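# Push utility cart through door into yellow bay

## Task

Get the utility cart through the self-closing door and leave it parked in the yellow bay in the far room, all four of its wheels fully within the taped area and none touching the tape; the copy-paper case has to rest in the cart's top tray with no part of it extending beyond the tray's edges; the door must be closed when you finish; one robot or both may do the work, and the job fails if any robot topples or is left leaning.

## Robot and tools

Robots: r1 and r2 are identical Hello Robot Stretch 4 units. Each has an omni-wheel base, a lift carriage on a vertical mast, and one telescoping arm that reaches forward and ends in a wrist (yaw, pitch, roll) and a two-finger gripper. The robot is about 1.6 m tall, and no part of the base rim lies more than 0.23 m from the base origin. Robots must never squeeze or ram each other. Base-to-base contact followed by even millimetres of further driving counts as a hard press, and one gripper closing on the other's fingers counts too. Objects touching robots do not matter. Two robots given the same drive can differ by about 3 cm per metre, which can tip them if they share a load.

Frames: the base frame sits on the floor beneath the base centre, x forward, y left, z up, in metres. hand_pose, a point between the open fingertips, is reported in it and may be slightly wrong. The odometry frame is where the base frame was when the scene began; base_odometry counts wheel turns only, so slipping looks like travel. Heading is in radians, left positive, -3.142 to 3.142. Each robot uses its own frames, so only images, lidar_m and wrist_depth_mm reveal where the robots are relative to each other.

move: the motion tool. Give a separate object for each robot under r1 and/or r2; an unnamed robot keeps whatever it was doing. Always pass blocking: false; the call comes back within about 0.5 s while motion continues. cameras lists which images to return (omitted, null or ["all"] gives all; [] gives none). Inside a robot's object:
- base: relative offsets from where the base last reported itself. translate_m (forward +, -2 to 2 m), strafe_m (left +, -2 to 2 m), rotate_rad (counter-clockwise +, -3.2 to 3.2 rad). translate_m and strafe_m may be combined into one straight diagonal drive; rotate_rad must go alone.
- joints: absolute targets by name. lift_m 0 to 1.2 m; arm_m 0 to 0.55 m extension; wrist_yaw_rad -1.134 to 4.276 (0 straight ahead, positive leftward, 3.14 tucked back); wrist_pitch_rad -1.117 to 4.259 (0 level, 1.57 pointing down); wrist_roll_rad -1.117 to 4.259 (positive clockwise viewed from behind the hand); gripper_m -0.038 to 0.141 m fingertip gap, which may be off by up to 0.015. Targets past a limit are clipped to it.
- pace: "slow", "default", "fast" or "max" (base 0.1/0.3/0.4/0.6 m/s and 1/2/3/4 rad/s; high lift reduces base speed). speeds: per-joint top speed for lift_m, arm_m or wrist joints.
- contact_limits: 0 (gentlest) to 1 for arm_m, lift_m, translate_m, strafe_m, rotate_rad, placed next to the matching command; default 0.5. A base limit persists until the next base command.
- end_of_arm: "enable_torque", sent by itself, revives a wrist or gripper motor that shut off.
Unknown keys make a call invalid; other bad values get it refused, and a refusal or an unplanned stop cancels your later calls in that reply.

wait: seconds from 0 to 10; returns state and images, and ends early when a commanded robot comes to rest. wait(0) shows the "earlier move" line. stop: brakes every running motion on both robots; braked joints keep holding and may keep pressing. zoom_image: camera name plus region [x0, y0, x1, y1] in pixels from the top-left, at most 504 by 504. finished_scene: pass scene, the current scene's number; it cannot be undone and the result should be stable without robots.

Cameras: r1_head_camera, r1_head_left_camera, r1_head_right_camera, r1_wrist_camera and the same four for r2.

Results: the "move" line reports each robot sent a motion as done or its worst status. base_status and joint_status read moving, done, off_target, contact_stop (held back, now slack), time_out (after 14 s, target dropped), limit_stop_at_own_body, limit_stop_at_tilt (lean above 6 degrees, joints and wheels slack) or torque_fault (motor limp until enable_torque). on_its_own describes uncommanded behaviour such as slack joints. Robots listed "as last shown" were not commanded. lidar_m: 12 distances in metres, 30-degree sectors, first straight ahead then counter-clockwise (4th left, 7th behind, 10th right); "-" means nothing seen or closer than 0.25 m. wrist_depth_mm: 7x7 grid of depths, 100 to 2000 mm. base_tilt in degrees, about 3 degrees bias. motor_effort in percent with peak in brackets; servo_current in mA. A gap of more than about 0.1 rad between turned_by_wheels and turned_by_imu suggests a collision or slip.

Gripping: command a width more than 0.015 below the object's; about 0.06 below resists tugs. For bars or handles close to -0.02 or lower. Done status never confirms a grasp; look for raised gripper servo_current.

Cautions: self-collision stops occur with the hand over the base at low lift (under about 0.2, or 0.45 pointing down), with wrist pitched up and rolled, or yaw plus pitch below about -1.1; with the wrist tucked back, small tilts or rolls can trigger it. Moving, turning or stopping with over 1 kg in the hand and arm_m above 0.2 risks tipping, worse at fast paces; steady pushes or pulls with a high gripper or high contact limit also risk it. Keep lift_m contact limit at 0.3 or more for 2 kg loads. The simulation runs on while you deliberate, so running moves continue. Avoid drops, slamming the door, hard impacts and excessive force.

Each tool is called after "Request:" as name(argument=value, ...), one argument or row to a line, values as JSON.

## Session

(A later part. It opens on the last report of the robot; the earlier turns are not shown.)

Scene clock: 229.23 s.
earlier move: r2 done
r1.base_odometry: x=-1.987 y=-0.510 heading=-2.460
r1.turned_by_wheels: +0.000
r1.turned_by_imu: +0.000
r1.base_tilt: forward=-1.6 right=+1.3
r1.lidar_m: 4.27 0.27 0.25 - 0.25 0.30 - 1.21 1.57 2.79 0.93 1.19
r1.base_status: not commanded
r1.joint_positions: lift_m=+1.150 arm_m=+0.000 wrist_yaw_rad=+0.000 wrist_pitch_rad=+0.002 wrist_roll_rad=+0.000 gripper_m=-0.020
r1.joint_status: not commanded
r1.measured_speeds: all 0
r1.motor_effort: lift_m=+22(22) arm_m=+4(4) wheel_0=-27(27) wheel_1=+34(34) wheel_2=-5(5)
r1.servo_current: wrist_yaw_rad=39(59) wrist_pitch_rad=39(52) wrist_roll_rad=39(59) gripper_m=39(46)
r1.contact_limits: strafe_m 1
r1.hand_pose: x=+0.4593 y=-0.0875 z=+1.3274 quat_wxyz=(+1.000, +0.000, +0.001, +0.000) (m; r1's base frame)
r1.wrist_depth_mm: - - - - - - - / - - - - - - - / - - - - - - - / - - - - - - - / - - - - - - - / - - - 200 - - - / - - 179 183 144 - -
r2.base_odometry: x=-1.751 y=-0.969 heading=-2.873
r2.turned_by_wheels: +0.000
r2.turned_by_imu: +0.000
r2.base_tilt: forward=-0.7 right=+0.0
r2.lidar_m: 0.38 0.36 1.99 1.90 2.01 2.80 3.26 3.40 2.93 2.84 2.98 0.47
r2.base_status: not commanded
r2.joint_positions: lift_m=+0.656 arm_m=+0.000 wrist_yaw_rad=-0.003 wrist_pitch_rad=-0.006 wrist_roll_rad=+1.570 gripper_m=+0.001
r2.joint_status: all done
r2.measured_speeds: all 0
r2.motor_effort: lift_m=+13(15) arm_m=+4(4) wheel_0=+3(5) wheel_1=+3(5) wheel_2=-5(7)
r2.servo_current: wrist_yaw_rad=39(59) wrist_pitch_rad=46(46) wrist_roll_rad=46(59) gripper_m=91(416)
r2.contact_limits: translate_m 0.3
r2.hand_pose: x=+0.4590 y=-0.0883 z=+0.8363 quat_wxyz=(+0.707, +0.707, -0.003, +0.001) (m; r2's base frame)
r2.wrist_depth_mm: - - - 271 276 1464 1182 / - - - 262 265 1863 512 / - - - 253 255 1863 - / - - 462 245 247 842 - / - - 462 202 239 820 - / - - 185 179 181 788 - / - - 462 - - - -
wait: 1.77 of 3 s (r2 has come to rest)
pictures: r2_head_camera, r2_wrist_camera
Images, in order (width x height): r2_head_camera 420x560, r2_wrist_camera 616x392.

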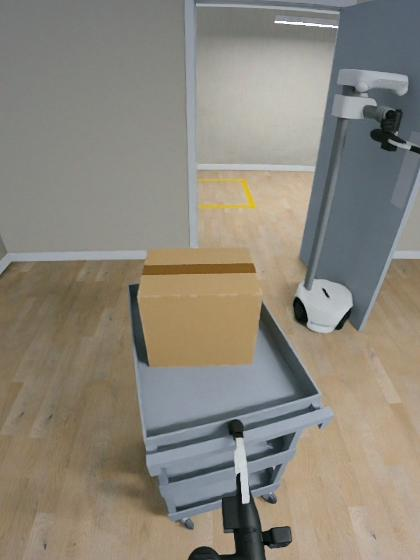

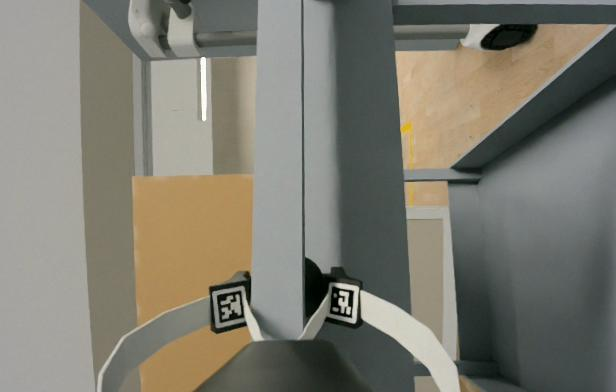

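Request:
move(
  blocking=false,
  r2={"joints":{"gripper_m":0.138}},
  cameras=[],
)

Request:
wait(
  seconds=2,
  cameras=[],
)

Request:
move(
  blocking=false,
  r2={"base":{"translate_m":-0.12},"pace":"slow"},
  cameras=[],
)

Request:
wait(
  seconds=3,
  cameras=[],
)

Request:
move(
  blocking=false,
  r2={"base":{"strafe_m":0.13},"joints":{"gripper_m":-0.02}},
  cameras=[],
)

Request:
wait(
  seconds=2,
  cameras=[],
)

Request:
move(
  blocking=false,
  r2={"base":{"translate_m":0.36},"pace":"slow","contact_limits":{"translate_m":0.5}},
  cameras=[],
)

Request:
wait(
  seconds=5,
  cameras=["r2_head_camera","r2_wrist_camera"],
)

Scene clock: 240.90 s.
move: r2 moving
r1: as last shown
r1.lidar_m: 4.26 0.26 0.25 - 0.25 0.30 - 1.22 1.56 2.79 0.95 1.19
r1.motor_effort: lift_m=+21(22) arm_m=+4(4) wheel_0=-27(27) wheel_1=+34(34) wheel_2=-5(5)
r1.servo_current: wrist_yaw_rad=33(78) wrist_pitch_rad=46(46) wrist_roll_rad=46(65) gripper_m=46(46)
r1.contact_limits: strafe_m 1
r1.wrist_depth_mm: - - - - - - - / - - - - - - - / - - - - - - - / - - - - - - - / - - - - - - - / - - - 198 - - - / - - 180 183 144 - -
r2.base_odometry: x=-1.751 y=-0.969 heading=-2.873
r2.turned_by_wheels: +0.000
r2.turned_by_imu: +0.000
r2.base_tilt: forward=-0.7 right=+0.0
r2.lidar_m: 0.35 0.37 1.96 1.90 2.00 2.82 3.28 3.40 2.95 2.84 2.98 0.45
r2.base_status: not commanded
r2.joint_positions: lift_m=+0.656 arm_m=+0.000 wrist_yaw_rad=-0.003 wrist_pitch_rad=-0.006 wrist_roll_rad=+1.570 gripper_m=+0.020
r2.joint_status: gripper_m moving
r2.measured_speeds: all 0
r2.motor_effort: lift_m=+13(14) arm_m=+4(4) wheel_0=+2(3) wheel_1=+3(3) wheel_2=-5(5)
r2.servo_current: wrist_yaw_rad=65(65) wrist_pitch_rad=46(52) wrist_roll_rad=52(59) gripper_m=72(85)
r2.contact_limits: translate_m 0.3
r2.hand_pose: x=+0.4590 y=-0.0883 z=+0.8364 quat_wxyz=(+0.707, +0.707, -0.003, +0.001) (m; r2's base frame)
r2.wrist_depth_mm: - 1921 1499 276 282 1397 1138 / - - - 263 270 1808 504 / - - - 255 258 - - / - - 462 249 250 842 - / - - 462 200 243 831 - / - - 187 181 186 - - / - - 466 - - - -
pictures: none
No camera images: "cameras" was empty.

Scene clock: 242.67 s.
earlier move: r2 done
r1.base_odometry: x=-1.987 y=-0.510 heading=-2.460
r1.turned_by_wheels: +0.000
r1.turned_by_imu: +0.000
r1.base_tilt: forward=-1.6 right=+1.3
r1.lidar_m: 4.25 0.27 0.25 - 0.25 0.27 - 1.24 1.56 2.79 0.96 1.17
r1.base_status: not commanded
r1.joint_positions: lift_m=+1.150 arm_m=+0.000 wrist_yaw_rad=+0.000 wrist_pitch_rad=+0.002 wrist_roll_rad=+0.000 gripper_m=-0.020
r1.joint_status: not commanded
r1.measured_speeds: all 0
r1.motor_effort: lift_m=+22(22) arm_m=+4(4) wheel_0=-27(27) wheel_1=+34(34) wheel_2=-5(5)
r1.servo_current: wrist_yaw_rad=46(78) wrist_pitch_rad=33(52) wrist_roll_rad=59(65) gripper_m=46(46)
r1.contact_limits: strafe_m 1
r1.hand_pose: x=+0.4593 y=-0.0875 z=+1.3274 quat_wxyz=(+1.000, +0.000, +0.001, +0.000) (m; r1's base frame)
r1.wrist_depth_mm: - - - - - - - / - - - - - - - / - - - - - - - / - - - - - - - / - - - - - - - / - - - 199 - - - / - - 180 183 144 - -
r2.base_odometry: x=-1.751 y=-0.969 heading=-2.873
r2.turned_by_wheels: +0.000
r2.turned_by_imu: +0.000
r2.base_tilt: forward=-0.7 right=+0.1
r2.lidar_m: 0.37 0.40 1.93 1.88 2.00 2.80 3.29 3.38 2.93 2.84 2.98 0.48
r2.base_status: not commanded
r2.joint_positions: lift_m=+0.656 arm_m=+0.000 wrist_yaw_rad=-0.003 wrist_pitch_rad=-0.006 wrist_roll_rad=+1.570 gripper_m=+0.138
r2.joint_status: all done
r2.measured_speeds: all 0
r2.motor_effort: lift_m=+13(14) arm_m=+4(4) wheel_0=+2(3) wheel_1=+3(3) wheel_2=-5(5)
r2.servo_current: wrist_yaw_rad=59(65) wrist_pitch_rad=46(52) wrist_roll_rad=39(59) gripper_m=52(124)
r2.contact_limits: translate_m 0.3
r2.hand_pose: x=+0.4590 y=-0.0883 z=+0.8361 quat_wxyz=(+0.707, +0.707, -0.003, +0.001) (m; r2's base frame)
r2.wrist_depth_mm: - - 1537 282 291 301 1118 / - - - 272 - 1756 488 / - - - 264 268 1808 - / - - 462 255 258 842 - / - 466 466 248 252 - - / - 469 189 187 187 - - / - - 466 - - - -
wait: 1.77 of 2 s (r2 has come to rest)
pictures: none
No camera images: "cameras" was empty.

Scene clock: 243.17 s.
move: r2 moving
r1: as last shown
r1.base_tilt: forward=-1.6 right=+1.2
r1.lidar_m: 4.27 0.26 0.25 - 0.25 0.27 - 1.21 1.56 2.79 0.96 1.17
r1.servo_current: wrist_yaw_rad=46(65) wrist_pitch_rad=39(46) wrist_roll_rad=46(65) gripper_m=46(46)
r1.contact_limits: strafe_m 1
r2.base_odometry: x=-1.740 y=-0.966 heading=-2.874
r2.turned_by_wheels: +0.000
r2.turned_by_imu: +0.000
r2.base_tilt: forward=-0.7 right=+0.1
r2.lidar_m: 0.38 0.40 1.96 1.90 2.01 2.78 3.29 3.38 2.98 2.83 2.97 0.45
r2.base_status: translate_m moving
r2.joint_positions: lift_m=+0.656 arm_m=+0.000 wrist_yaw_rad=-0.003 wrist_pitch_rad=-0.002 wrist_roll_rad=+1.570 gripper_m=+0.138
r2.joint_status: not commanded
r2.measured_speeds: translate_m=-0.048 strafe_m=+0.000 rotate_rad=+0.001 lift_m=+0.000 arm_m=+0.000 wrist_yaw_rad=+0.000 wrist_pitch_rad=+0.000 wrist_roll_rad=+0.000
r2.motor_effort: lift_m=+15(15) arm_m=+4(4) wheel_0=-3(7) wheel_1=-6(8) wheel_2=+9(10)
r2.servo_current: wrist_yaw_rad=52(59) wrist_pitch_rad=39(52) wrist_roll_rad=46(52) gripper_m=59(59)
r2.hand_pose: x=+0.4590 y=-0.0882 z=+0.8349 quat_wxyz=(+0.707, +0.707, -0.002, +0.000) (m; r2's base frame)
r2.wrist_depth_mm: - 1576 228 291 303 310 307 / - - - 282 - 1661 469 / - - - 272 - 750 - / - 469 469 265 - 866 - / - 473 469 257 260 - - / - 477 195 250 214 183 - / - 480 477 - - - -
pictures: none
No camera images: "cameras" was empty.

Scene clock: 245.17 s.
earlier move: r2 done
r1.base_odometry: x=-1.987 y=-0.510 heading=-2.460
r1.turned_by_wheels: +0.000
r1.turned_by_imu: +0.000
r1.base_tilt: forward=-1.6 right=+1.3
r1.lidar_m: 4.28 0.25 0.25 - 0.25 0.30 - 1.24 1.55 2.76 0.95 1.17
r1.base_status: not commanded
r1.joint_positions: lift_m=+1.150 arm_m=+0.000 wrist_yaw_rad=+0.000 wrist_pitch_rad=+0.002 wrist_roll_rad=+0.000 gripper_m=-0.020
r1.joint_status: not commanded
r1.measured_speeds: all 0
r1.motor_effort: lift_m=+22(22) arm_m=+4(4) wheel_0=-27(27) wheel_1=+34(34) wheel_2=-5(5)
r1.servo_current: wrist_yaw_rad=52(72) wrist_pitch_rad=39(46) wrist_roll_rad=33(72) gripper_m=39(46)
r1.contact_limits: strafe_m 1
r1.hand_pose: x=+0.4593 y=-0.0875 z=+1.3274 quat_wxyz=(+1.000, +0.000, +0.001, +0.000) (m; r1's base frame)
r1.wrist_depth_mm: - - - - - - - / - - - - - - - / - - - - - - - / - - - - - - - / - - - - - - - / - - - 199 - - - / - - 180 183 144 - -
r2.base_odometry: x=-1.636 y=-0.937 heading=-2.874
r2.turned_by_wheels: +0.000
r2.turned_by_imu: +0.000
r2.base_tilt: forward=-0.7 right=+0.0
r2.lidar_m: 0.49 2.66 1.97 1.88 2.02 2.80 3.14 3.23 2.95 2.83 2.99 0.57
r2.base_status: done
r2.joint_positions: lift_m=+0.656 arm_m=+0.000 wrist_yaw_rad=-0.003 wrist_pitch_rad=-0.002 wrist_roll_rad=+1.570 gripper_m=+0.138
r2.joint_status: not commanded
r2.measured_speeds: all 0
r2.motor_effort: lift_m=+15(15) arm_m=+4(4) wheel_0=-4(9) wheel_1=-4(8) wheel_2=+6(11)
r2.servo_current: wrist_yaw_rad=46(65) wrist_pitch_rad=39(52) wrist_roll_rad=46(65) gripper_m=46(59)
r2.hand_pose: x=+0.4590 y=-0.0882 z=+0.8349 quat_wxyz=(+0.707, +0.707, -0.002, +0.000) (m; r2's base frame)
r2.wrist_depth_mm: - - - 347 1708 1430 1078 / - - - 394 - 539 402 / - - - 382 - 741 - / - - 580 370 - - - / - - 580 359 - - - / - - 580 353 213 183 - / - - 585 - - - -
wait: 2.00 of 3 s (r2 has come to rest)
pictures: none
No camera images: "cameras" was empty.

Scene clock: 245.67 s.
move: r2 moving
r1: as last shown
r1.lidar_m: 4.24 0.27 0.25 - 0.25 0.31 - 1.22 1.57 2.79 0.95 1.19
r1.servo_current: wrist_yaw_rad=46(59) wrist_pitch_rad=39(46) wrist_roll_rad=46(65) gripper_m=39(52)
r1.contact_limits: strafe_m 1
r1.wrist_depth_mm: - - - - - - - / - - - - - - - / - - - - - - - / - - - - - - - / - - - - - - - / - - - 200 - - - / - - 180 183 144 - -
r2.base_odometry: x=-1.626 y=-0.972 heading=-2.874
r2.turned_by_wheels: +0.000
r2.turned_by_imu: +0.000
r2.base_tilt: forward=-0.7 right=+0.1
r2.lidar_m: 0.48 2.64 1.95 1.87 1.99 2.73 3.15 3.29 2.97 2.87 3.02 0.56
r2.base_status: strafe_m moving
r2.joint_positions: lift_m=+0.656 arm_m=+0.000 wrist_yaw_rad=-0.003 wrist_pitch_rad=-0.002 wrist_roll_rad=+1.570 gripper_m=+0.126
r2.joint_status: gripper_m moving
r2.measured_speeds: translate_m=+0.001 strafe_m=+0.141 rotate_rad=-0.005 lift_m=+0.000 arm_m=+0.000 wrist_yaw_rad=+0.000 wrist_pitch_rad=+0.000 wrist_roll_rad=+0.000
r2.motor_effort: lift_m=+15(15) arm_m=+4(4) wheel_0=-8(14) wheel_1=+10(11) wheel_2=+0(4)
r2.servo_current: wrist_yaw_rad=59(59) wrist_pitch_rad=39(52) wrist_roll_rad=46(52) gripper_m=85(98)
r2.hand_pose: x=+0.4590 y=-0.0882 z=+0.8349 quat_wxyz=(+0.707, +0.707, -0.002, +0.000) (m; r2's base frame)
r2.wrist_depth_mm: - - - 382 413 413 407 / - - - 389 - 1808 394 / - - - 375 - 750 - / - - 580 364 - - - / - - 574 353 - - - / - - 218 345 193 - - / - - 580 - - - -
pictures: none
No camera images: "cameras" was empty.

Scene clock: 247.57 s.
earlier move: r2 done
r1.base_odometry: x=-1.987 y=-0.510 heading=-2.460
r1.turned_by_wheels: +0.000
r1.turned_by_imu: +0.000
r1.base_tilt: forward=-1.6 right=+1.3
r1.lidar_m: 4.24 0.28 0.25 - 0.25 0.31 - 1.24 1.55 2.79 0.94 1.18
r1.base_status: not commanded
r1.joint_positions: lift_m=+1.150 arm_m=+0.000 wrist_yaw_rad=+0.000 wrist_pitch_rad=+0.002 wrist_roll_rad=+0.000 gripper_m=-0.020
r1.joint_status: not commanded
r1.measured_speeds: all 0
r1.motor_effort: lift_m=+22(22) arm_m=+4(4) wheel_0=-27(27) wheel_1=+34(34) wheel_2=-5(5)
r1.servo_current: wrist_yaw_rad=33(59) wrist_pitch_rad=39(52) wrist_roll_rad=46(65) gripper_m=39(52)
r1.contact_limits: strafe_m 1
r1.hand_pose: x=+0.4593 y=-0.0875 z=+1.3274 quat_wxyz=(+1.000, +0.000, +0.001, +0.000) (m; r1's base frame)
r1.wrist_depth_mm: - - - - - - - / - - - - - - - / - - - - - - - / - - - - - - - / - - - - - - - / - - - 199 - - - / - - 179 183 144 - -
r2.base_odometry: x=-1.601 y=-1.062 heading=-2.874
r2.turned_by_wheels: +0.000
r2.turned_by_imu: +0.000
r2.base_tilt: forward=-0.7 right=+0.0
r2.lidar_m: 0.52 2.47 1.85 1.78 1.87 2.58 3.15 3.26 3.08 2.95 3.10 0.52
r2.base_status: done
r2.joint_positions: lift_m=+0.656 arm_m=+0.000 wrist_yaw_rad=-0.003 wrist_pitch_rad=-0.002 wrist_roll_rad=+1.570 gripper_m=-0.019
r2.joint_status: all done
r2.measured_speeds: all 0
r2.motor_effort: lift_m=+15(15) arm_m=+4(4) wheel_0=-1(14) wheel_1=+1(12) wheel_2=+0(4)
r2.servo_current: wrist_yaw_rad=52(59) wrist_pitch_rad=39(52) wrist_roll_rad=39(59) gripper_m=98(156)
r2.hand_pose: x=+0.4590 y=-0.0882 z=+0.8349 quat_wxyz=(+0.707, +0.707, -0.002, +0.000) (m; r2's base frame)
r2.wrist_depth_mm: - - - 377 - 640 - / - - - 362 - 723 - / - - 574 353 - - - / - - 574 343 - - - / - - 580 334 - - - / - - 187 202 178 330 - / - - - - - 325 1160
wait: 1.90 of 2 s (r2 has come to rest)
pictures: none
No camera images: "cameras" was empty.

Scene clock: 248.07 s.
move: r2 moving
r1: as last shown
r1.lidar_m: 4.25 0.25 0.25 - 0.25 0.30 - 1.24 1.54 2.79 0.97 1.18
r1.servo_current: wrist_yaw_rad=46(65) wrist_pitch_rad=39(52) wrist_roll_rad=46(78) gripper_m=46(46)
r1.contact_limits: strafe_m 1
r1.wrist_depth_mm: - - - - - - - / - - - - - - - / - - - - - - - / - - - - - - - / - - - - - - - / - - - 199 - - - / - - 180 183 144 - -
r2.base_odometry: x=-1.613 y=-1.066 heading=-2.873
r2.turned_by_wheels: +0.000
r2.turned_by_imu: +0.000
r2.base_tilt: forward=-0.7 right=+0.1
r2.lidar_m: 0.50 2.47 1.85 1.78 1.84 2.59 3.15 3.31 3.05 2.97 3.11 0.50
r2.base_status: translate_m moving
r2.joint_positions: lift_m=+0.656 arm_m=+0.000 wrist_yaw_rad=-0.003 wrist_pitch_rad=-0.002 wrist_roll_rad=+1.570 gripper_m=-0.019
r2.joint_status: not commanded
r2.measured_speeds: translate_m=+0.049 strafe_m=+0.000 rotate_rad=+0.000 lift_m=+0.000 arm_m=+0.000 wrist_yaw_rad=+0.000 wrist_pitch_rad=+0.000 wrist_roll_rad=+0.000
r2.motor_effort: lift_m=+15(15) arm_m=+4(4) wheel_0=+2(9) wheel_1=+7(7) wheel_2=-9(10)
r2.servo_current: wrist_yaw_rad=39(52) wrist_pitch_rad=39(46) wrist_roll_rad=59(59) gripper_m=98(98)
r2.contact_limits: translate_m 0.5
r2.hand_pose: x=+0.4590 y=-0.0882 z=+0.8349 quat_wxyz=(+0.707, +0.707, -0.002, +0.000) (m; r2's base frame)
r2.wrist_depth_mm: - - - 366 - 640 - / - - - 355 - 732 - / - - 564 343 - - - / - - 574 332 - - - / - - 569 325 - - - / - - 187 202 178 319 - / - - - - - 317 1118
pictures: none
No camera images: "cameras" was empty.

Scene clock: 252.43 s.
earlier move: r2 done
r1.base_odometry: x=-1.987 y=-0.510 heading=-2.460
r1.turned_by_wheels: +0.000
r1.turned_by_imu: +0.000
r1.base_tilt: forward=-1.6 right=+1.3
r1.lidar_m: 4.27 0.26 0.25 - 0.25 0.29 - 1.22 1.56 0.89 0.75 1.65
r1.base_status: not commanded
r1.joint_positions: lift_m=+1.150 arm_m=+0.000 wrist_yaw_rad=+0.000 wrist_pitch_rad=+0.002 wrist_roll_rad=+0.000 gripper_m=-0.020
r1.joint_status: not commanded
r1.measured_speeds: all 0
r1.motor_effort: lift_m=+22(22) arm_m=+4(4) wheel_0=-27(28) wheel_1=+34(34) wheel_2=-5(5)
r1.servo_current: wrist_yaw_rad=39(78) wrist_pitch_rad=39(52) wrist_roll_rad=46(78) gripper_m=52(52)
r1.contact_limits: strafe_m 1
r1.hand_pose: x=+0.4593 y=-0.0875 z=+1.3274 quat_wxyz=(+1.000, +0.000, +0.001, +0.000) (m; r1's base frame)
r1.wrist_depth_mm: - - - - - - - / - - - - - - - / - - - - - - - / - - - - - - - / - - - - - - - / - - - 198 - - - / - - 180 183 144 - -
r2.base_odometry: x=-1.948 y=-1.158 heading=-2.873
r2.turned_by_wheels: +0.000
r2.turned_by_imu: +0.017
r2.base_tilt: forward=-0.6 right=+0.1
r2.lidar_m: 0.47 0.55 1.83 1.73 1.86 2.59 3.52 3.66 3.08 2.97 1.46 0.44
r2.base_status: done
r2.joint_positions: lift_m=+0.656 arm_m=+0.000 wrist_yaw_rad=-0.001 wrist_pitch_rad=-0.002 wrist_roll_rad=+1.570 gripper_m=-0.019
r2.joint_status: not commanded
r2.measured_speeds: all 0
r2.motor_effort: lift_m=+15(15) arm_m=+4(4) wheel_0=+7(14) wheel_1=+5(13) wheel_2=-7(18)
r2.servo_current: wrist_yaw_rad=33(65) wrist_pitch_rad=39(52) wrist_roll_rad=52(59) gripper_m=72(104)
r2.contact_limits: translate_m 0.5
r2.hand_pose: x=+0.4592 y=-0.0876 z=+0.8349 quat_wxyz=(+0.707, +0.707, -0.001, +0.000) (m; r2's base frame)
r2.wrist_depth_mm: - - - 251 - 1661 - / - - 452 260 831 - - / - 477 466 270 866 842 - / - 521 504 279 - - - / - - 535 287 - - - / - - 186 202 180 - - / - - - - - 512 469
wait: 4.37 of 5 s (r2 has come to rest)
pictures: r2_head_camera, r2_wrist_camera
Images, in order (width x height): r2_head_camera 420x560, r2_wrist_camera 616x392.

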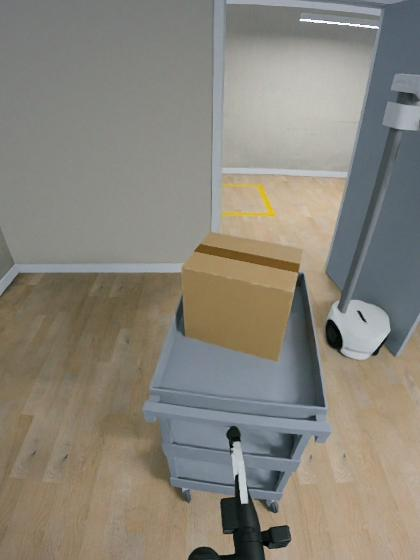

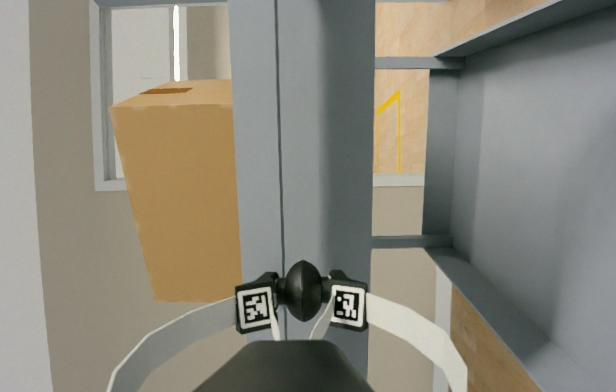

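Request:
move(
  blocking=false,
  r2={"base":{"translate_m":-0.1}},
  cameras=[],
)

Request:
wait(
  seconds=2,
  cameras=[],
)

Request:
move(
  blocking=false,
  r2={"joints":{"gripper_m":0.138}},
  cameras=[],
)

Request:
wait(
  seconds=2,
  cameras=["r2_wrist_camera"],
)

Request:
move(
  blocking=false,
  r2={"base":{"translate_m":0.17},"pace":"slow","contact_limits":{"translate_m":0.3}},
  cameras=[],
)

Request:
wait(
  seconds=4,
  cameras=[],
)

Request:
move(
  blocking=false,
  r2={"joints":{"gripper_m":0.0}},
  cameras=[],
)

Request:
wait(
  seconds=3,
  cameras=["r2_head_camera","r2_wrist_camera"],
)

Scene clock: 267.53 s.
move: r2 moving
r1: as last shown
r1.lidar_m: 4.24 0.27 0.25 - 0.25 0.30 - 1.23 1.55 0.85 0.77 1.65
r1.motor_effort: lift_m=+22(22) arm_m=+4(4) wheel_0=-27(27) wheel_1=+34(34) wheel_2=-5(5)
r1.servo_current: wrist_yaw_rad=46(65) wrist_pitch_rad=39(46) wrist_roll_rad=39(72) gripper_m=33(46)
r1.contact_limits: strafe_m 1
r1.wrist_depth_mm: - - - - - - - / - - - - - - - / - - - - - - - / - - - - - - - / - - - - - - - / - - - 200 - - - / - - 180 183 144 - -
r2.base_odometry: x=-1.918 y=-1.150 heading=-2.874
r2.turned_by_wheels: +0.000
r2.turned_by_imu: +0.000
r2.base_tilt: forward=-0.7 right=+0.1
r2.lidar_m: 0.49 2.41 1.82 1.75 1.85 2.64 3.47 3.65 3.06 2.99 1.51 0.48
r2.base_status: translate_m moving
r2.joint_positions: lift_m=+0.656 arm_m=+0.000 wrist_yaw_rad=-0.001 wrist_pitch_rad=-0.002 wrist_roll_rad=+1.570 gripper_m=-0.019
r2.joint_status: not commanded
r2.measured_speeds: translate_m=-0.122 strafe_m=-0.001 rotate_rad=-0.003 lift_m=+0.000 arm_m=+0.000 wrist_yaw_rad=+0.000 wrist_pitch_rad=+0.000 wrist_roll_rad=+0.000
r2.motor_effort: lift_m=+15(15) arm_m=+4(4) wheel_0=-5(9) wheel_1=-8(8) wheel_2=+12(14)
r2.servo_current: wrist_yaw_rad=39(59) wrist_pitch_rad=39(46) wrist_roll_rad=46(52) gripper_m=72(78)
r2.hand_pose: x=+0.4592 y=-0.0876 z=+0.8349 quat_wxyz=(+0.707, +0.707, -0.001, +0.000) (m; r2's base frame)
r2.wrist_depth_mm: - - - 279 - 1661 - / - - 621 287 - 831 - / - 508 488 294 - - - / - - 530 304 - - - / - - 569 312 - - - / - - 187 202 180 - - / - - - - - 539 484
pictures: none
No camera images: "cameras" was empty.

Scene clock: 268.60 s.
earlier move: r2 done
r1.base_odometry: x=-1.987 y=-0.510 heading=-2.460
r1.turned_by_wheels: +0.000
r1.turned_by_imu: +0.000
r1.base_tilt: forward=-1.6 right=+1.3
r1.lidar_m: 4.30 0.25 0.25 - 0.25 0.29 - 1.22 1.55 0.86 0.74 1.63
r1.base_status: not commanded
r1.joint_positions: lift_m=+1.150 arm_m=+0.000 wrist_yaw_rad=+0.000 wrist_pitch_rad=+0.002 wrist_roll_rad=+0.000 gripper_m=-0.020
r1.joint_status: not commanded
r1.measured_speeds: all 0
r1.motor_effort: lift_m=+22(22) arm_m=+4(4) wheel_0=-27(27) wheel_1=+34(34) wheel_2=-5(5)
r1.servo_current: wrist_yaw_rad=52(65) wrist_pitch_rad=39(52) wrist_roll_rad=52(78) gripper_m=39(52)
r1.contact_limits: strafe_m 1
r1.hand_pose: x=+0.4593 y=-0.0875 z=+1.3274 quat_wxyz=(+1.000, +0.000, +0.001, +0.000) (m; r1's base frame)
r1.wrist_depth_mm: - - - - - - - / - - - - - - - / - - - - - - - / - - - - - - - / - - - - - - - / - - - 199 - - - / - - 180 183 144 - -
r2.base_odometry: x=-1.852 y=-1.131 heading=-2.873
r2.turned_by_wheels: +0.000
r2.turned_by_imu: +0.000
r2.base_tilt: forward=-0.7 right=+0.1
r2.lidar_m: 0.56 2.44 1.83 1.77 1.86 2.62 3.41 3.55 3.07 2.99 3.16 0.57
r2.base_status: done
r2.joint_positions: lift_m=+0.656 arm_m=+0.000 wrist_yaw_rad=-0.001 wrist_pitch_rad=-0.002 wrist_roll_rad=+1.570 gripper_m=-0.019
r2.joint_status: not commanded
r2.measured_speeds: all 0
r2.motor_effort: lift_m=+15(15) arm_m=+4(4) wheel_0=-3(9) wheel_1=-4(8) wheel_2=+3(14)
r2.servo_current: wrist_yaw_rad=39(59) wrist_pitch_rad=39(46) wrist_roll_rad=39(59) gripper_m=65(78)
r2.hand_pose: x=+0.4592 y=-0.0876 z=+0.8349 quat_wxyz=(+0.707, +0.707, -0.001, +0.000) (m; r2's base frame)
r2.wrist_depth_mm: - - - 338 364 349 351 / - - - 353 - 842 - / - - 569 364 - - - / - - 603 375 - - - / - - 647 387 - - 392 / - - 186 201 181 - 407 / - - - - - 508 421
wait: 1.07 of 2 s (r2 has come to rest)
pictures: none
No camera images: "cameras" was empty.

Scene clock: 269.10 s.
move: r2 moving
r1: as last shown
r1.lidar_m: 4.25 0.25 0.25 - 0.25 0.25 - 1.25 1.56 0.90 0.74 1.64
r1.motor_effort: lift_m=+22(22) arm_m=+4(4) wheel_0=-26(27) wheel_1=+34(34) wheel_2=-5(5)
r1.servo_current: wrist_yaw_rad=59(59) wrist_pitch_rad=52(52) wrist_roll_rad=52(52) gripper_m=46(52)
r1.contact_limits: strafe_m 1
r1.wrist_depth_mm: - - - - - - - / - - - - - - - / - - - - - - - / - - - - - - - / - - - - - - - / - - - 198 - - - / - - 180 183 144 - -
r2.base_odometry: x=-1.852 y=-1.131 heading=-2.873
r2.turned_by_wheels: +0.000
r2.turned_by_imu: +0.000
r2.base_tilt: forward=-0.6 right=+0.0
r2.lidar_m: 0.57 2.45 1.80 1.75 1.88 2.61 3.43 3.52 3.06 2.98 3.13 0.56
r2.base_status: not commanded
r2.joint_positions: lift_m=+0.656 arm_m=+0.000 wrist_yaw_rad=-0.001 wrist_pitch_rad=-0.002 wrist_roll_rad=+1.570 gripper_m=+0.005
r2.joint_status: gripper_m moving
r2.measured_speeds: all 0
r2.motor_effort: lift_m=+15(15) arm_m=+4(4) wheel_0=-2(3) wheel_1=-4(4) wheel_2=+3(4)
r2.servo_current: wrist_yaw_rad=39(52) wrist_pitch_rad=46(46) wrist_roll_rad=52(59) gripper_m=91(98)
r2.hand_pose: x=+0.4592 y=-0.0876 z=+0.8349 quat_wxyz=(+0.707, +0.707, -0.001, +0.000) (m; r2's base frame)
r2.wrist_depth_mm: - - - 340 362 349 349 / - - - 353 - 831 - / - - 574 364 - - - / - - 603 375 - - - / - - 647 387 - - 392 / - - 683 193 183 - 404 / - - - - - 530 421
pictures: none
No camera images: "cameras" was empty.

Scene clock: 271.00 s.
earlier move: r2 done
r1.base_odometry: x=-1.987 y=-0.510 heading=-2.460
r1.turned_by_wheels: +0.000
r1.turned_by_imu: +0.000
r1.base_tilt: forward=-1.6 right=+1.3
r1.lidar_m: 4.26 0.26 0.25 - 0.25 0.29 - 1.23 1.56 0.87 0.75 1.63
r1.base_status: not commanded
r1.joint_positions: lift_m=+1.150 arm_m=+0.000 wrist_yaw_rad=+0.000 wrist_pitch_rad=+0.002 wrist_roll_rad=+0.000 gripper_m=-0.020
r1.joint_status: not commanded
r1.measured_speeds: all 0
r1.motor_effort: lift_m=+22(22) arm_m=+3(4) wheel_0=-26(27) wheel_1=+34(34) wheel_2=-5(5)
r1.servo_current: wrist_yaw_rad=46(72) wrist_pitch_rad=52(52) wrist_roll_rad=59(59) gripper_m=52(52)
r1.contact_limits: strafe_m 1
r1.hand_pose: x=+0.4593 y=-0.0875 z=+1.3274 quat_wxyz=(+1.000, +0.000, +0.001, +0.000) (m; r1's base frame)
r1.wrist_depth_mm: - - - - - - - / - - - - - - - / - - - - - - - / - - - - - - - / - - - - - - - / - - - 199 - - - / - - 180 183 144 - -
r2.base_odometry: x=-1.852 y=-1.131 heading=-2.873
r2.turned_by_wheels: +0.000
r2.turned_by_imu: +0.000
r2.base_tilt: forward=-0.7 right=+0.0
r2.lidar_m: 0.55 2.42 1.77 1.75 1.88 2.64 3.40 3.56 3.09 2.97 3.14 0.55
r2.base_status: not commanded
r2.joint_positions: lift_m=+0.656 arm_m=+0.000 wrist_yaw_rad=-0.001 wrist_pitch_rad=-0.002 wrist_roll_rad=+1.570 gripper_m=+0.138
r2.joint_status: all done
r2.measured_speeds: all 0
r2.motor_effort: lift_m=+15(15) arm_m=+4(4) wheel_0=-2(3) wheel_1=-3(4) wheel_2=+3(4)
r2.servo_current: wrist_yaw_rad=59(59) wrist_pitch_rad=33(46) wrist_roll_rad=46(59) gripper_m=52(124)
r2.hand_pose: x=+0.4592 y=-0.0876 z=+0.8349 quat_wxyz=(+0.707, +0.707, -0.001, +0.000) (m; r2's base frame)
r2.wrist_depth_mm: - - - 336 364 349 349 / - - - 353 - 842 - / - - 574 366 - - - / - - 603 375 - - - / - - 634 389 - - 394 / - - 683 399 - 186 404 / - - - - - 1708 418
wait: 1.90 of 2 s (r2 has come to rest)
pictures: r2_wrist_camera
Images, in order (width x height): r2_wrist_camera 616x392.

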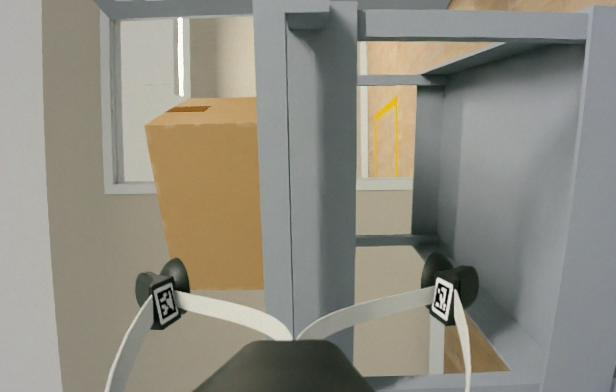

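Scene clock: 271.50 s.
move: r2 moving
r1: as last shown
r1.lidar_m: 4.28 0.26 0.25 - 0.25 0.27 - 1.23 1.55 0.88 0.75 1.65
r1.motor_effort: lift_m=+22(22) arm_m=+4(4) wheel_0=-27(27) wheel_1=+34(34) wheel_2=-5(5)
r1.servo_current: wrist_yaw_rad=52(65) wrist_pitch_rad=39(52) wrist_roll_rad=33(59) gripper_m=33(52)
r1.contact_limits: strafe_m 1
r1.wrist_depth_mm: - - - - - - - / - - - - - - - / - - - - - - - / - - - - - - - / - - - - - - - / - - - 198 - - - / - - 179 183 144 - -
r2.base_odometry: x=-1.864 y=-1.134 heading=-2.873
r2.turned_by_wheels: +0.000
r2.turned_by_imu: +0.000
r2.base_tilt: forward=-0.7 right=+0.0
r2.lidar_m: 0.54 2.41 1.81 1.76 1.88 2.64 3.43 3.56 3.08 2.98 3.12 0.55
r2.base_status: translate_m moving
r2.joint_positions: lift_m=+0.656 arm_m=+0.000 wrist_yaw_rad=-0.001 wrist_pitch_rad=-0.002 wrist_roll_rad=+1.570 gripper_m=+0.138
r2.joint_status: not commanded
r2.measured_speeds: translate_m=+0.049 strafe_m=-0.001 rotate_rad=+0.001 lift_m=+0.000 arm_m=+0.000 wrist_yaw_rad=+0.000 wrist_pitch_rad=+0.000 wrist_roll_rad=+0.000
r2.motor_effort: lift_m=+15(15) arm_m=+4(4) wheel_0=+5(8) wheel_1=+7(7) wheel_2=-10(10)
r2.servo_current: wrist_yaw_rad=33(59) wrist_pitch_rad=33(46) wrist_roll_rad=33(52) gripper_m=52(52)
r2.contact_limits: translate_m 0.3
r2.hand_pose: x=+0.4592 y=-0.0876 z=+0.8349 quat_wxyz=(+0.707, +0.707, -0.001, +0.000) (m; r2's base frame)
r2.wrist_depth_mm: - - - 334 340 340 340 / - - - 343 - - - / - - 564 353 - - - / - - 591 366 - - - / - - 627 377 - - - / - - 661 389 213 186 - / - - - - - 1863 413
pictures: none
No camera images: "cameras" was empty.

Scene clock: 274.00 s.
earlier move: r2 done
r1.base_odometry: x=-1.987 y=-0.510 heading=-2.460
r1.turned_by_wheels: +0.000
r1.turned_by_imu: +0.000
r1.base_tilt: forward=-1.6 right=+1.3
r1.lidar_m: 4.30 0.27 0.25 - 0.25 0.30 - 1.22 1.57 0.84 0.75 1.60
r1.base_status: not commanded
r1.joint_positions: lift_m=+1.150 arm_m=+0.000 wrist_yaw_rad=+0.000 wrist_pitch_rad=+0.002 wrist_roll_rad=+0.000 gripper_m=-0.020
r1.joint_status: not commanded
r1.measured_speeds: all 0
r1.motor_effort: lift_m=+21(22) arm_m=+4(4) wheel_0=-27(27) wheel_1=+34(34) wheel_2=-5(5)
r1.servo_current: wrist_yaw_rad=39(65) wrist_pitch_rad=39(52) wrist_roll_rad=59(65) gripper_m=39(52)
r1.contact_limits: strafe_m 1
r1.hand_pose: x=+0.4593 y=-0.0875 z=+1.3274 quat_wxyz=(+1.000, +0.000, +0.001, +0.000) (m; r1's base frame)
r1.wrist_depth_mm: - - - - - - - / - - - - - - - / - - - - - - - / - - - - - - - / - - - - - - - / - - - 198 - - - / - - 180 183 144 - -
r2.base_odometry: x=-2.016 y=-1.176 heading=-2.873
r2.turned_by_wheels: +0.000
r2.turned_by_imu: +0.000
r2.base_tilt: forward=-0.6 right=+0.1
r2.lidar_m: 0.41 0.46 1.81 1.76 1.86 2.63 3.60 3.73 3.08 2.99 1.42 0.43
r2.base_status: done
r2.joint_positions: lift_m=+0.656 arm_m=+0.000 wrist_yaw_rad=-0.001 wrist_pitch_rad=-0.002 wrist_roll_rad=+1.570 gripper_m=+0.138
r2.joint_status: not commanded
r2.measured_speeds: all 0
r2.motor_effort: lift_m=+15(15) arm_m=+4(4) wheel_0=+4(10) wheel_1=+5(7) wheel_2=-7(11)
r2.servo_current: wrist_yaw_rad=46(59) wrist_pitch_rad=46(46) wrist_roll_rad=46(65) gripper_m=52(59)
r2.contact_limits: translate_m 0.3
r2.hand_pose: x=+0.4592 y=-0.0876 z=+0.8349 quat_wxyz=(+0.707, +0.707, -0.001, +0.000) (m; r2's base frame)
r2.wrist_depth_mm: - - 137 191 191 1708 - / - - 394 197 198 768 - / - 407 147 202 203 788 - / - 445 427 208 209 820 - / - 469 156 216 216 - - / - - 160 220 195 539 - / - - - - - 1756 480
wait: 2.50 of 4 s (r2 has come to rest)
pictures: none
No camera images: "cameras" was empty.

Scene clock: 274.50 s.
move: r2 moving
r1: as last shown
r1.lidar_m: 4.27 0.25 0.25 - 0.25 0.30 - 1.23 1.56 0.88 0.74 1.61
r1.motor_effort: lift_m=+22(22) arm_m=+4(4) wheel_0=-27(27) wheel_1=+34(34) wheel_2=-5(5)
r1.servo_current: wrist_yaw_rad=46(65) wrist_pitch_rad=46(46) wrist_roll_rad=52(65) gripper_m=46(46)
r1.contact_limits: strafe_m 1
r1.wrist_depth_mm: - - - - - - - / - - - - - - - / - - - - - - - / - - - - - - - / - - - - - - - / - - - 199 - - - / - - 180 183 144 - -
r2.base_odometry: x=-2.016 y=-1.176 heading=-2.873
r2.turned_by_wheels: +0.000
r2.turned_by_imu: +0.000
r2.base_tilt: forward=-0.7 right=+0.1
r2.lidar_m: 0.42 0.44 1.81 1.75 1.84 2.59 3.60 3.74 3.08 2.99 1.40 0.38
r2.base_status: not commanded
r2.joint_positions: lift_m=+0.656 arm_m=+0.000 wrist_yaw_rad=-0.001 wrist_pitch_rad=-0.002 wrist_roll_rad=+1.570 gripper_m=+0.126
r2.joint_status: gripper_m moving
r2.measured_speeds: all 0
r2.motor_effort: lift_m=+15(15) arm_m=+4(4) wheel_0=+4(5) wheel_1=+5(6) wheel_2=-7(7)
r2.servo_current: wrist_yaw_rad=33(46) wrist_pitch_rad=46(46) wrist_roll_rad=46(46) gripper_m=104(104)
r2.contact_limits: translate_m 0.3
r2.hand_pose: x=+0.4592 y=-0.0876 z=+0.8349 quat_wxyz=(+0.707, +0.707, -0.001, +0.000) (m; r2's base frame)
r2.wrist_depth_mm: - - 137 191 190 1708 - / - - 394 196 196 768 - / - 410 146 202 203 798 - / - 442 427 209 209 - - / - 477 455 216 216 - - / - 215 160 220 195 535 - / - - - - - 1808 477
pictures: none
No camera images: "cameras" was empty.

Scene clock: 276.30 s.
earlier move: r2 done
r1.base_odometry: x=-1.987 y=-0.510 heading=-2.460
r1.turned_by_wheels: +0.000
r1.turned_by_imu: +0.000
r1.base_tilt: forward=-1.6 right=+1.3
r1.lidar_m: 4.27 0.27 0.25 - 0.25 0.27 - 1.25 1.56 0.87 0.76 1.58
r1.base_status: not commanded
r1.joint_positions: lift_m=+1.150 arm_m=+0.000 wrist_yaw_rad=+0.000 wrist_pitch_rad=+0.002 wrist_roll_rad=+0.000 gripper_m=-0.020
r1.joint_status: not commanded
r1.measured_speeds: all 0
r1.motor_effort: lift_m=+22(22) arm_m=+4(4) wheel_0=-27(27) wheel_1=+34(34) wheel_2=-5(5)
r1.servo_current: wrist_yaw_rad=46(65) wrist_pitch_rad=46(52) wrist_roll_rad=39(65) gripper_m=46(52)
r1.contact_limits: strafe_m 1
r1.hand_pose: x=+0.4593 y=-0.0875 z=+1.3274 quat_wxyz=(+1.000, +0.000, +0.001, +0.000) (m; r1's base frame)
r1.wrist_depth_mm: - - - - - - - / - - - - - - - / - - - - - - - / - - - - - - - / - - - - - - - / - - - 198 - - - / - - 180 183 144 - -
r2.base_odometry: x=-2.016 y=-1.176 heading=-2.873
r2.turned_by_wheels: +0.000
r2.turned_by_imu: +0.000
r2.base_tilt: forward=-0.7 right=+0.1
r2.lidar_m: 0.41 0.43 1.80 1.75 1.86 2.62 3.61 3.74 3.10 2.99 1.41 0.39
r2.base_status: not commanded
r2.joint_positions: lift_m=+0.656 arm_m=+0.000 wrist_yaw_rad=-0.001 wrist_pitch_rad=+0.001 wrist_roll_rad=+1.570 gripper_m=+0.002
r2.joint_status: all done
r2.measured_speeds: all 0
r2.motor_effort: lift_m=+15(16) arm_m=+4(4) wheel_0=+2(5) wheel_1=+4(6) wheel_2=-4(7)
r2.servo_current: wrist_yaw_rad=52(59) wrist_pitch_rad=39(46) wrist_roll_rad=46(65) gripper_m=208(436)
r2.contact_limits: translate_m 0.3
r2.hand_pose: x=+0.4592 y=-0.0876 z=+0.8341 quat_wxyz=(+0.707, +0.707, +0.000, -0.001) (m; r2's base frame)
r2.wrist_depth_mm: - - 135 191 193 1661 - / 1921 459 140 196 198 759 - / - 407 144 203 206 768 - / - 433 150 210 212 - - / - 480 154 216 215 - - / - 488 160 224 179 163 - / - - - - - 1756 -
wait: 1.80 of 3 s (r2 has come to rest)
pictures: r2_head_camera, r2_wrist_camera
Images, in order (width x height): r2_head_camera 420x560, r2_wrist_camera 616x392.

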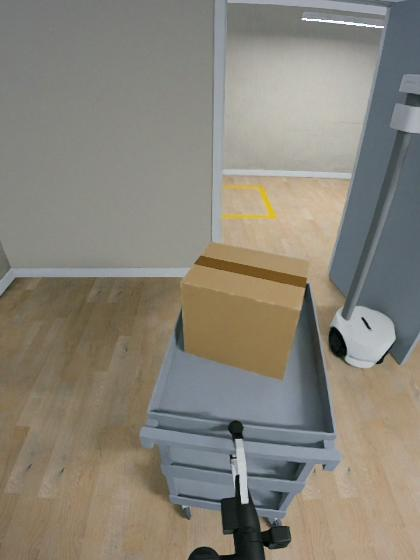

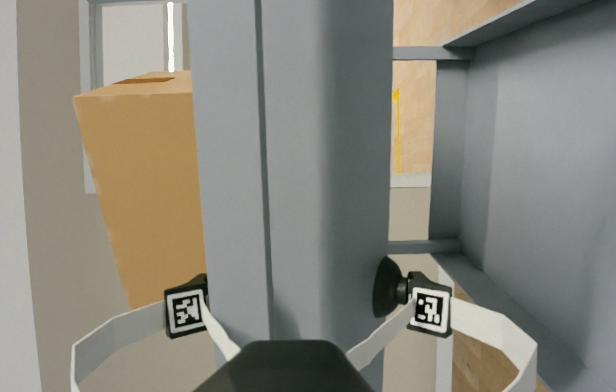

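Request:
move(
  blocking=false,
  r2={"base":{"translate_m":0.65,"strafe_m":-0.1},"pace":"slow","contact_limits":{"translate_m":0.5}},
  cameras=[],
)

Request:
wait(
  seconds=9,
  cameras=["r1_head_right_camera","r2_head_camera","r2_head_left_camera"],
)

Scene clock: 280.80 s.
move: r2 moving
r1: as last shown
r1.lidar_m: 4.25 0.27 0.25 - 0.25 0.30 - 1.25 1.55 0.85 0.72 1.60
r1.motor_effort: lift_m=+21(22) arm_m=+4(4) wheel_0=-26(27) wheel_1=+34(34) wheel_2=-5(5)
r1.servo_current: wrist_yaw_rad=52(59) wrist_pitch_rad=46(46) wrist_roll_rad=46(65) gripper_m=46(52)
r1.contact_limits: strafe_m 1
r1.wrist_depth_mm: - - - - - - - / - - - - - - - / - - - - - - - / - - - - - - - / - - - - - - - / - - - 199 - - - / - - 180 183 144 - -
r2.base_odometry: x=-2.028 y=-1.178 heading=-2.873
r2.turned_by_wheels: +0.001
r2.turned_by_imu: +0.001
r2.base_tilt: forward=-0.7 right=+0.1
r2.lidar_m: 0.38 0.43 1.81 1.74 1.87 2.61 3.63 3.77 3.07 2.98 1.39 0.40
r2.base_status: translate_m moving; strafe_m moving
r2.joint_positions: lift_m=+0.656 arm_m=+0.000 wrist_yaw_rad=+0.000 wrist_pitch_rad=+0.001 wrist_roll_rad=+1.570 gripper_m=+0.002
r2.joint_status: not commanded
r2.measured_speeds: translate_m=+0.050 strafe_m=-0.007 rotate_rad=+0.005 lift_m=+0.000 arm_m=+0.000 wrist_yaw_rad=+0.007 wrist_pitch_rad=+0.000 wrist_roll_rad=+0.000
r2.motor_effort: lift_m=+16(16) arm_m=+4(4) wheel_0=+8(12) wheel_1=+6(7) wheel_2=-11(13)
r2.servo_current: wrist_yaw_rad=59(59) wrist_pitch_rad=33(46) wrist_roll_rad=52(59) gripper_m=195(215)
r2.contact_limits: translate_m 0.5
r2.hand_pose: x=+0.4592 y=-0.0875 z=+0.8341 quat_wxyz=(+0.707, +0.707, +0.000, -0.001) (m; r2's base frame)
r2.wrist_depth_mm: - - 131 187 188 715 - / - 433 137 192 194 768 - / - 402 140 200 202 788 - / - 436 146 206 208 - - / - 473 151 213 213 - - / - 492 158 223 195 158 - / - - - - - 1708 -
pictures: none
No camera images: "cameras" was empty.

Scene clock: 288.13 s.
earlier move: r2 done
r1.base_odometry: x=-1.987 y=-0.510 heading=-2.460
r1.turned_by_wheels: +0.000
r1.turned_by_imu: +0.000
r1.base_tilt: forward=-1.6 right=+1.3
r1.lidar_m: 4.27 0.25 0.25 - 0.25 0.28 - 1.24 0.44 0.46 0.71 4.98
r1.base_status: not commanded
r1.joint_positions: lift_m=+1.150 arm_m=+0.000 wrist_yaw_rad=+0.000 wrist_pitch_rad=+0.002 wrist_roll_rad=+0.000 gripper_m=-0.020
r1.joint_status: not commanded
r1.measured_speeds: all 0
r1.motor_effort: lift_m=+21(22) arm_m=+4(4) wheel_0=-27(27) wheel_1=+34(34) wheel_2=-5(5)
r1.servo_current: wrist_yaw_rad=52(78) wrist_pitch_rad=39(52) wrist_roll_rad=52(65) gripper_m=39(52)
r1.contact_limits: strafe_m 1
r1.hand_pose: x=+0.4593 y=-0.0875 z=+1.3274 quat_wxyz=(+1.000, +0.000, +0.001, +0.000) (m; r1's base frame)
r1.wrist_depth_mm: - - - - - - - / - - - - - - - / - - - - - - - / - - - - - - - / - - - - - - - / - - - 199 - - - / - - 180 183 144 - -
r2.base_odometry: x=-2.669 y=-1.253 heading=-2.873
r2.turned_by_wheels: +0.000
r2.turned_by_imu: +0.004
r2.base_tilt: forward=-0.7 right=+0.0
r2.lidar_m: 0.43 1.71 1.88 1.82 1.95 2.74 - 3.96 3.01 2.90 0.98 0.36
r2.base_status: done
r2.joint_positions: lift_m=+0.656 arm_m=+0.000 wrist_yaw_rad=+0.002 wrist_pitch_rad=-0.005 wrist_roll_rad=+1.570 gripper_m=+0.001
r2.joint_status: not commanded
r2.measured_speeds: all 0
r2.motor_effort: lift_m=+14(16) arm_m=+4(5) wheel_0=+8(16) wheel_1=+4(9) wheel_2=-6(13)
r2.servo_current: wrist_yaw_rad=39(59) wrist_pitch_rad=46(52) wrist_roll_rad=46(65) gripper_m=65(215)
r2.contact_limits: translate_m 0.5
r2.hand_pose: x=+0.4594 y=-0.0869 z=+0.8361 quat_wxyz=(+0.707, +0.707, -0.001, +0.003) (m; r2's base frame)
r2.wrist_depth_mm: - 373 351 162 163 - - / - 382 368 174 175 732 - / - 439 418 185 189 798 - / 1464 500 473 202 204 - - / - - 157 217 224 - - / - - 172 185 181 1397 473 / - - - - - - 1255
wait: 7.33 of 9 s (r2 has come to rest)
pictures: r1_head_right_camera, r2_head_camera, r2_head_left_camera
Images, in order (width x height): r1_head_right_camera 420x672, r2_head_camera 420x560, r2_head_left_camera 420x672.

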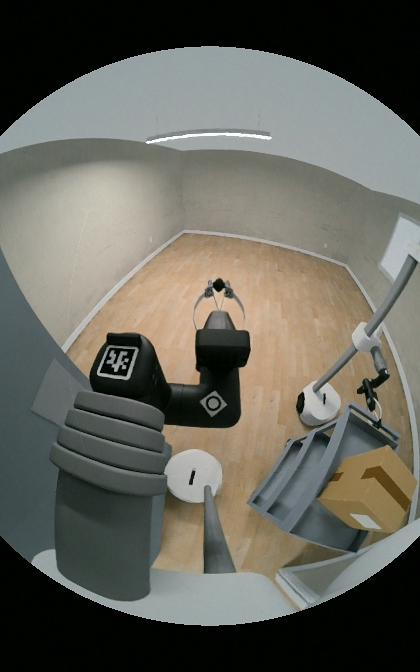

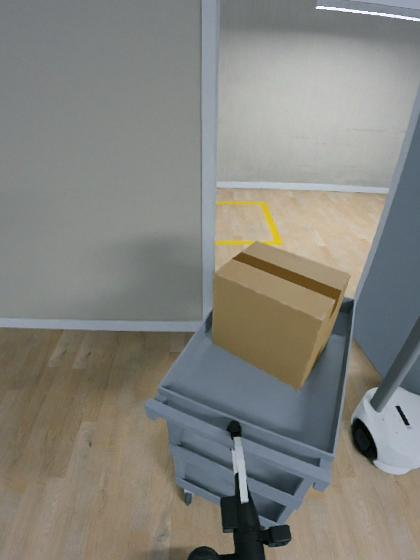

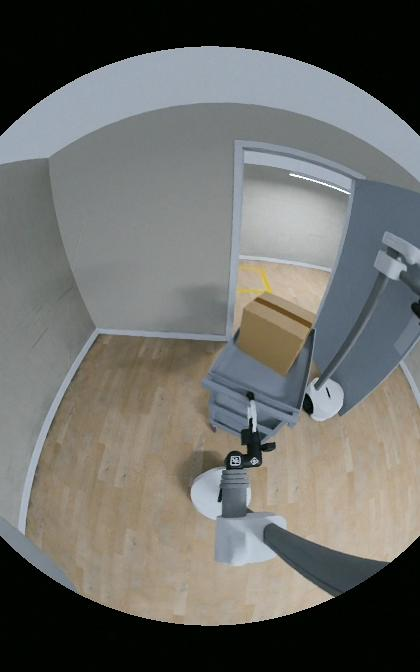

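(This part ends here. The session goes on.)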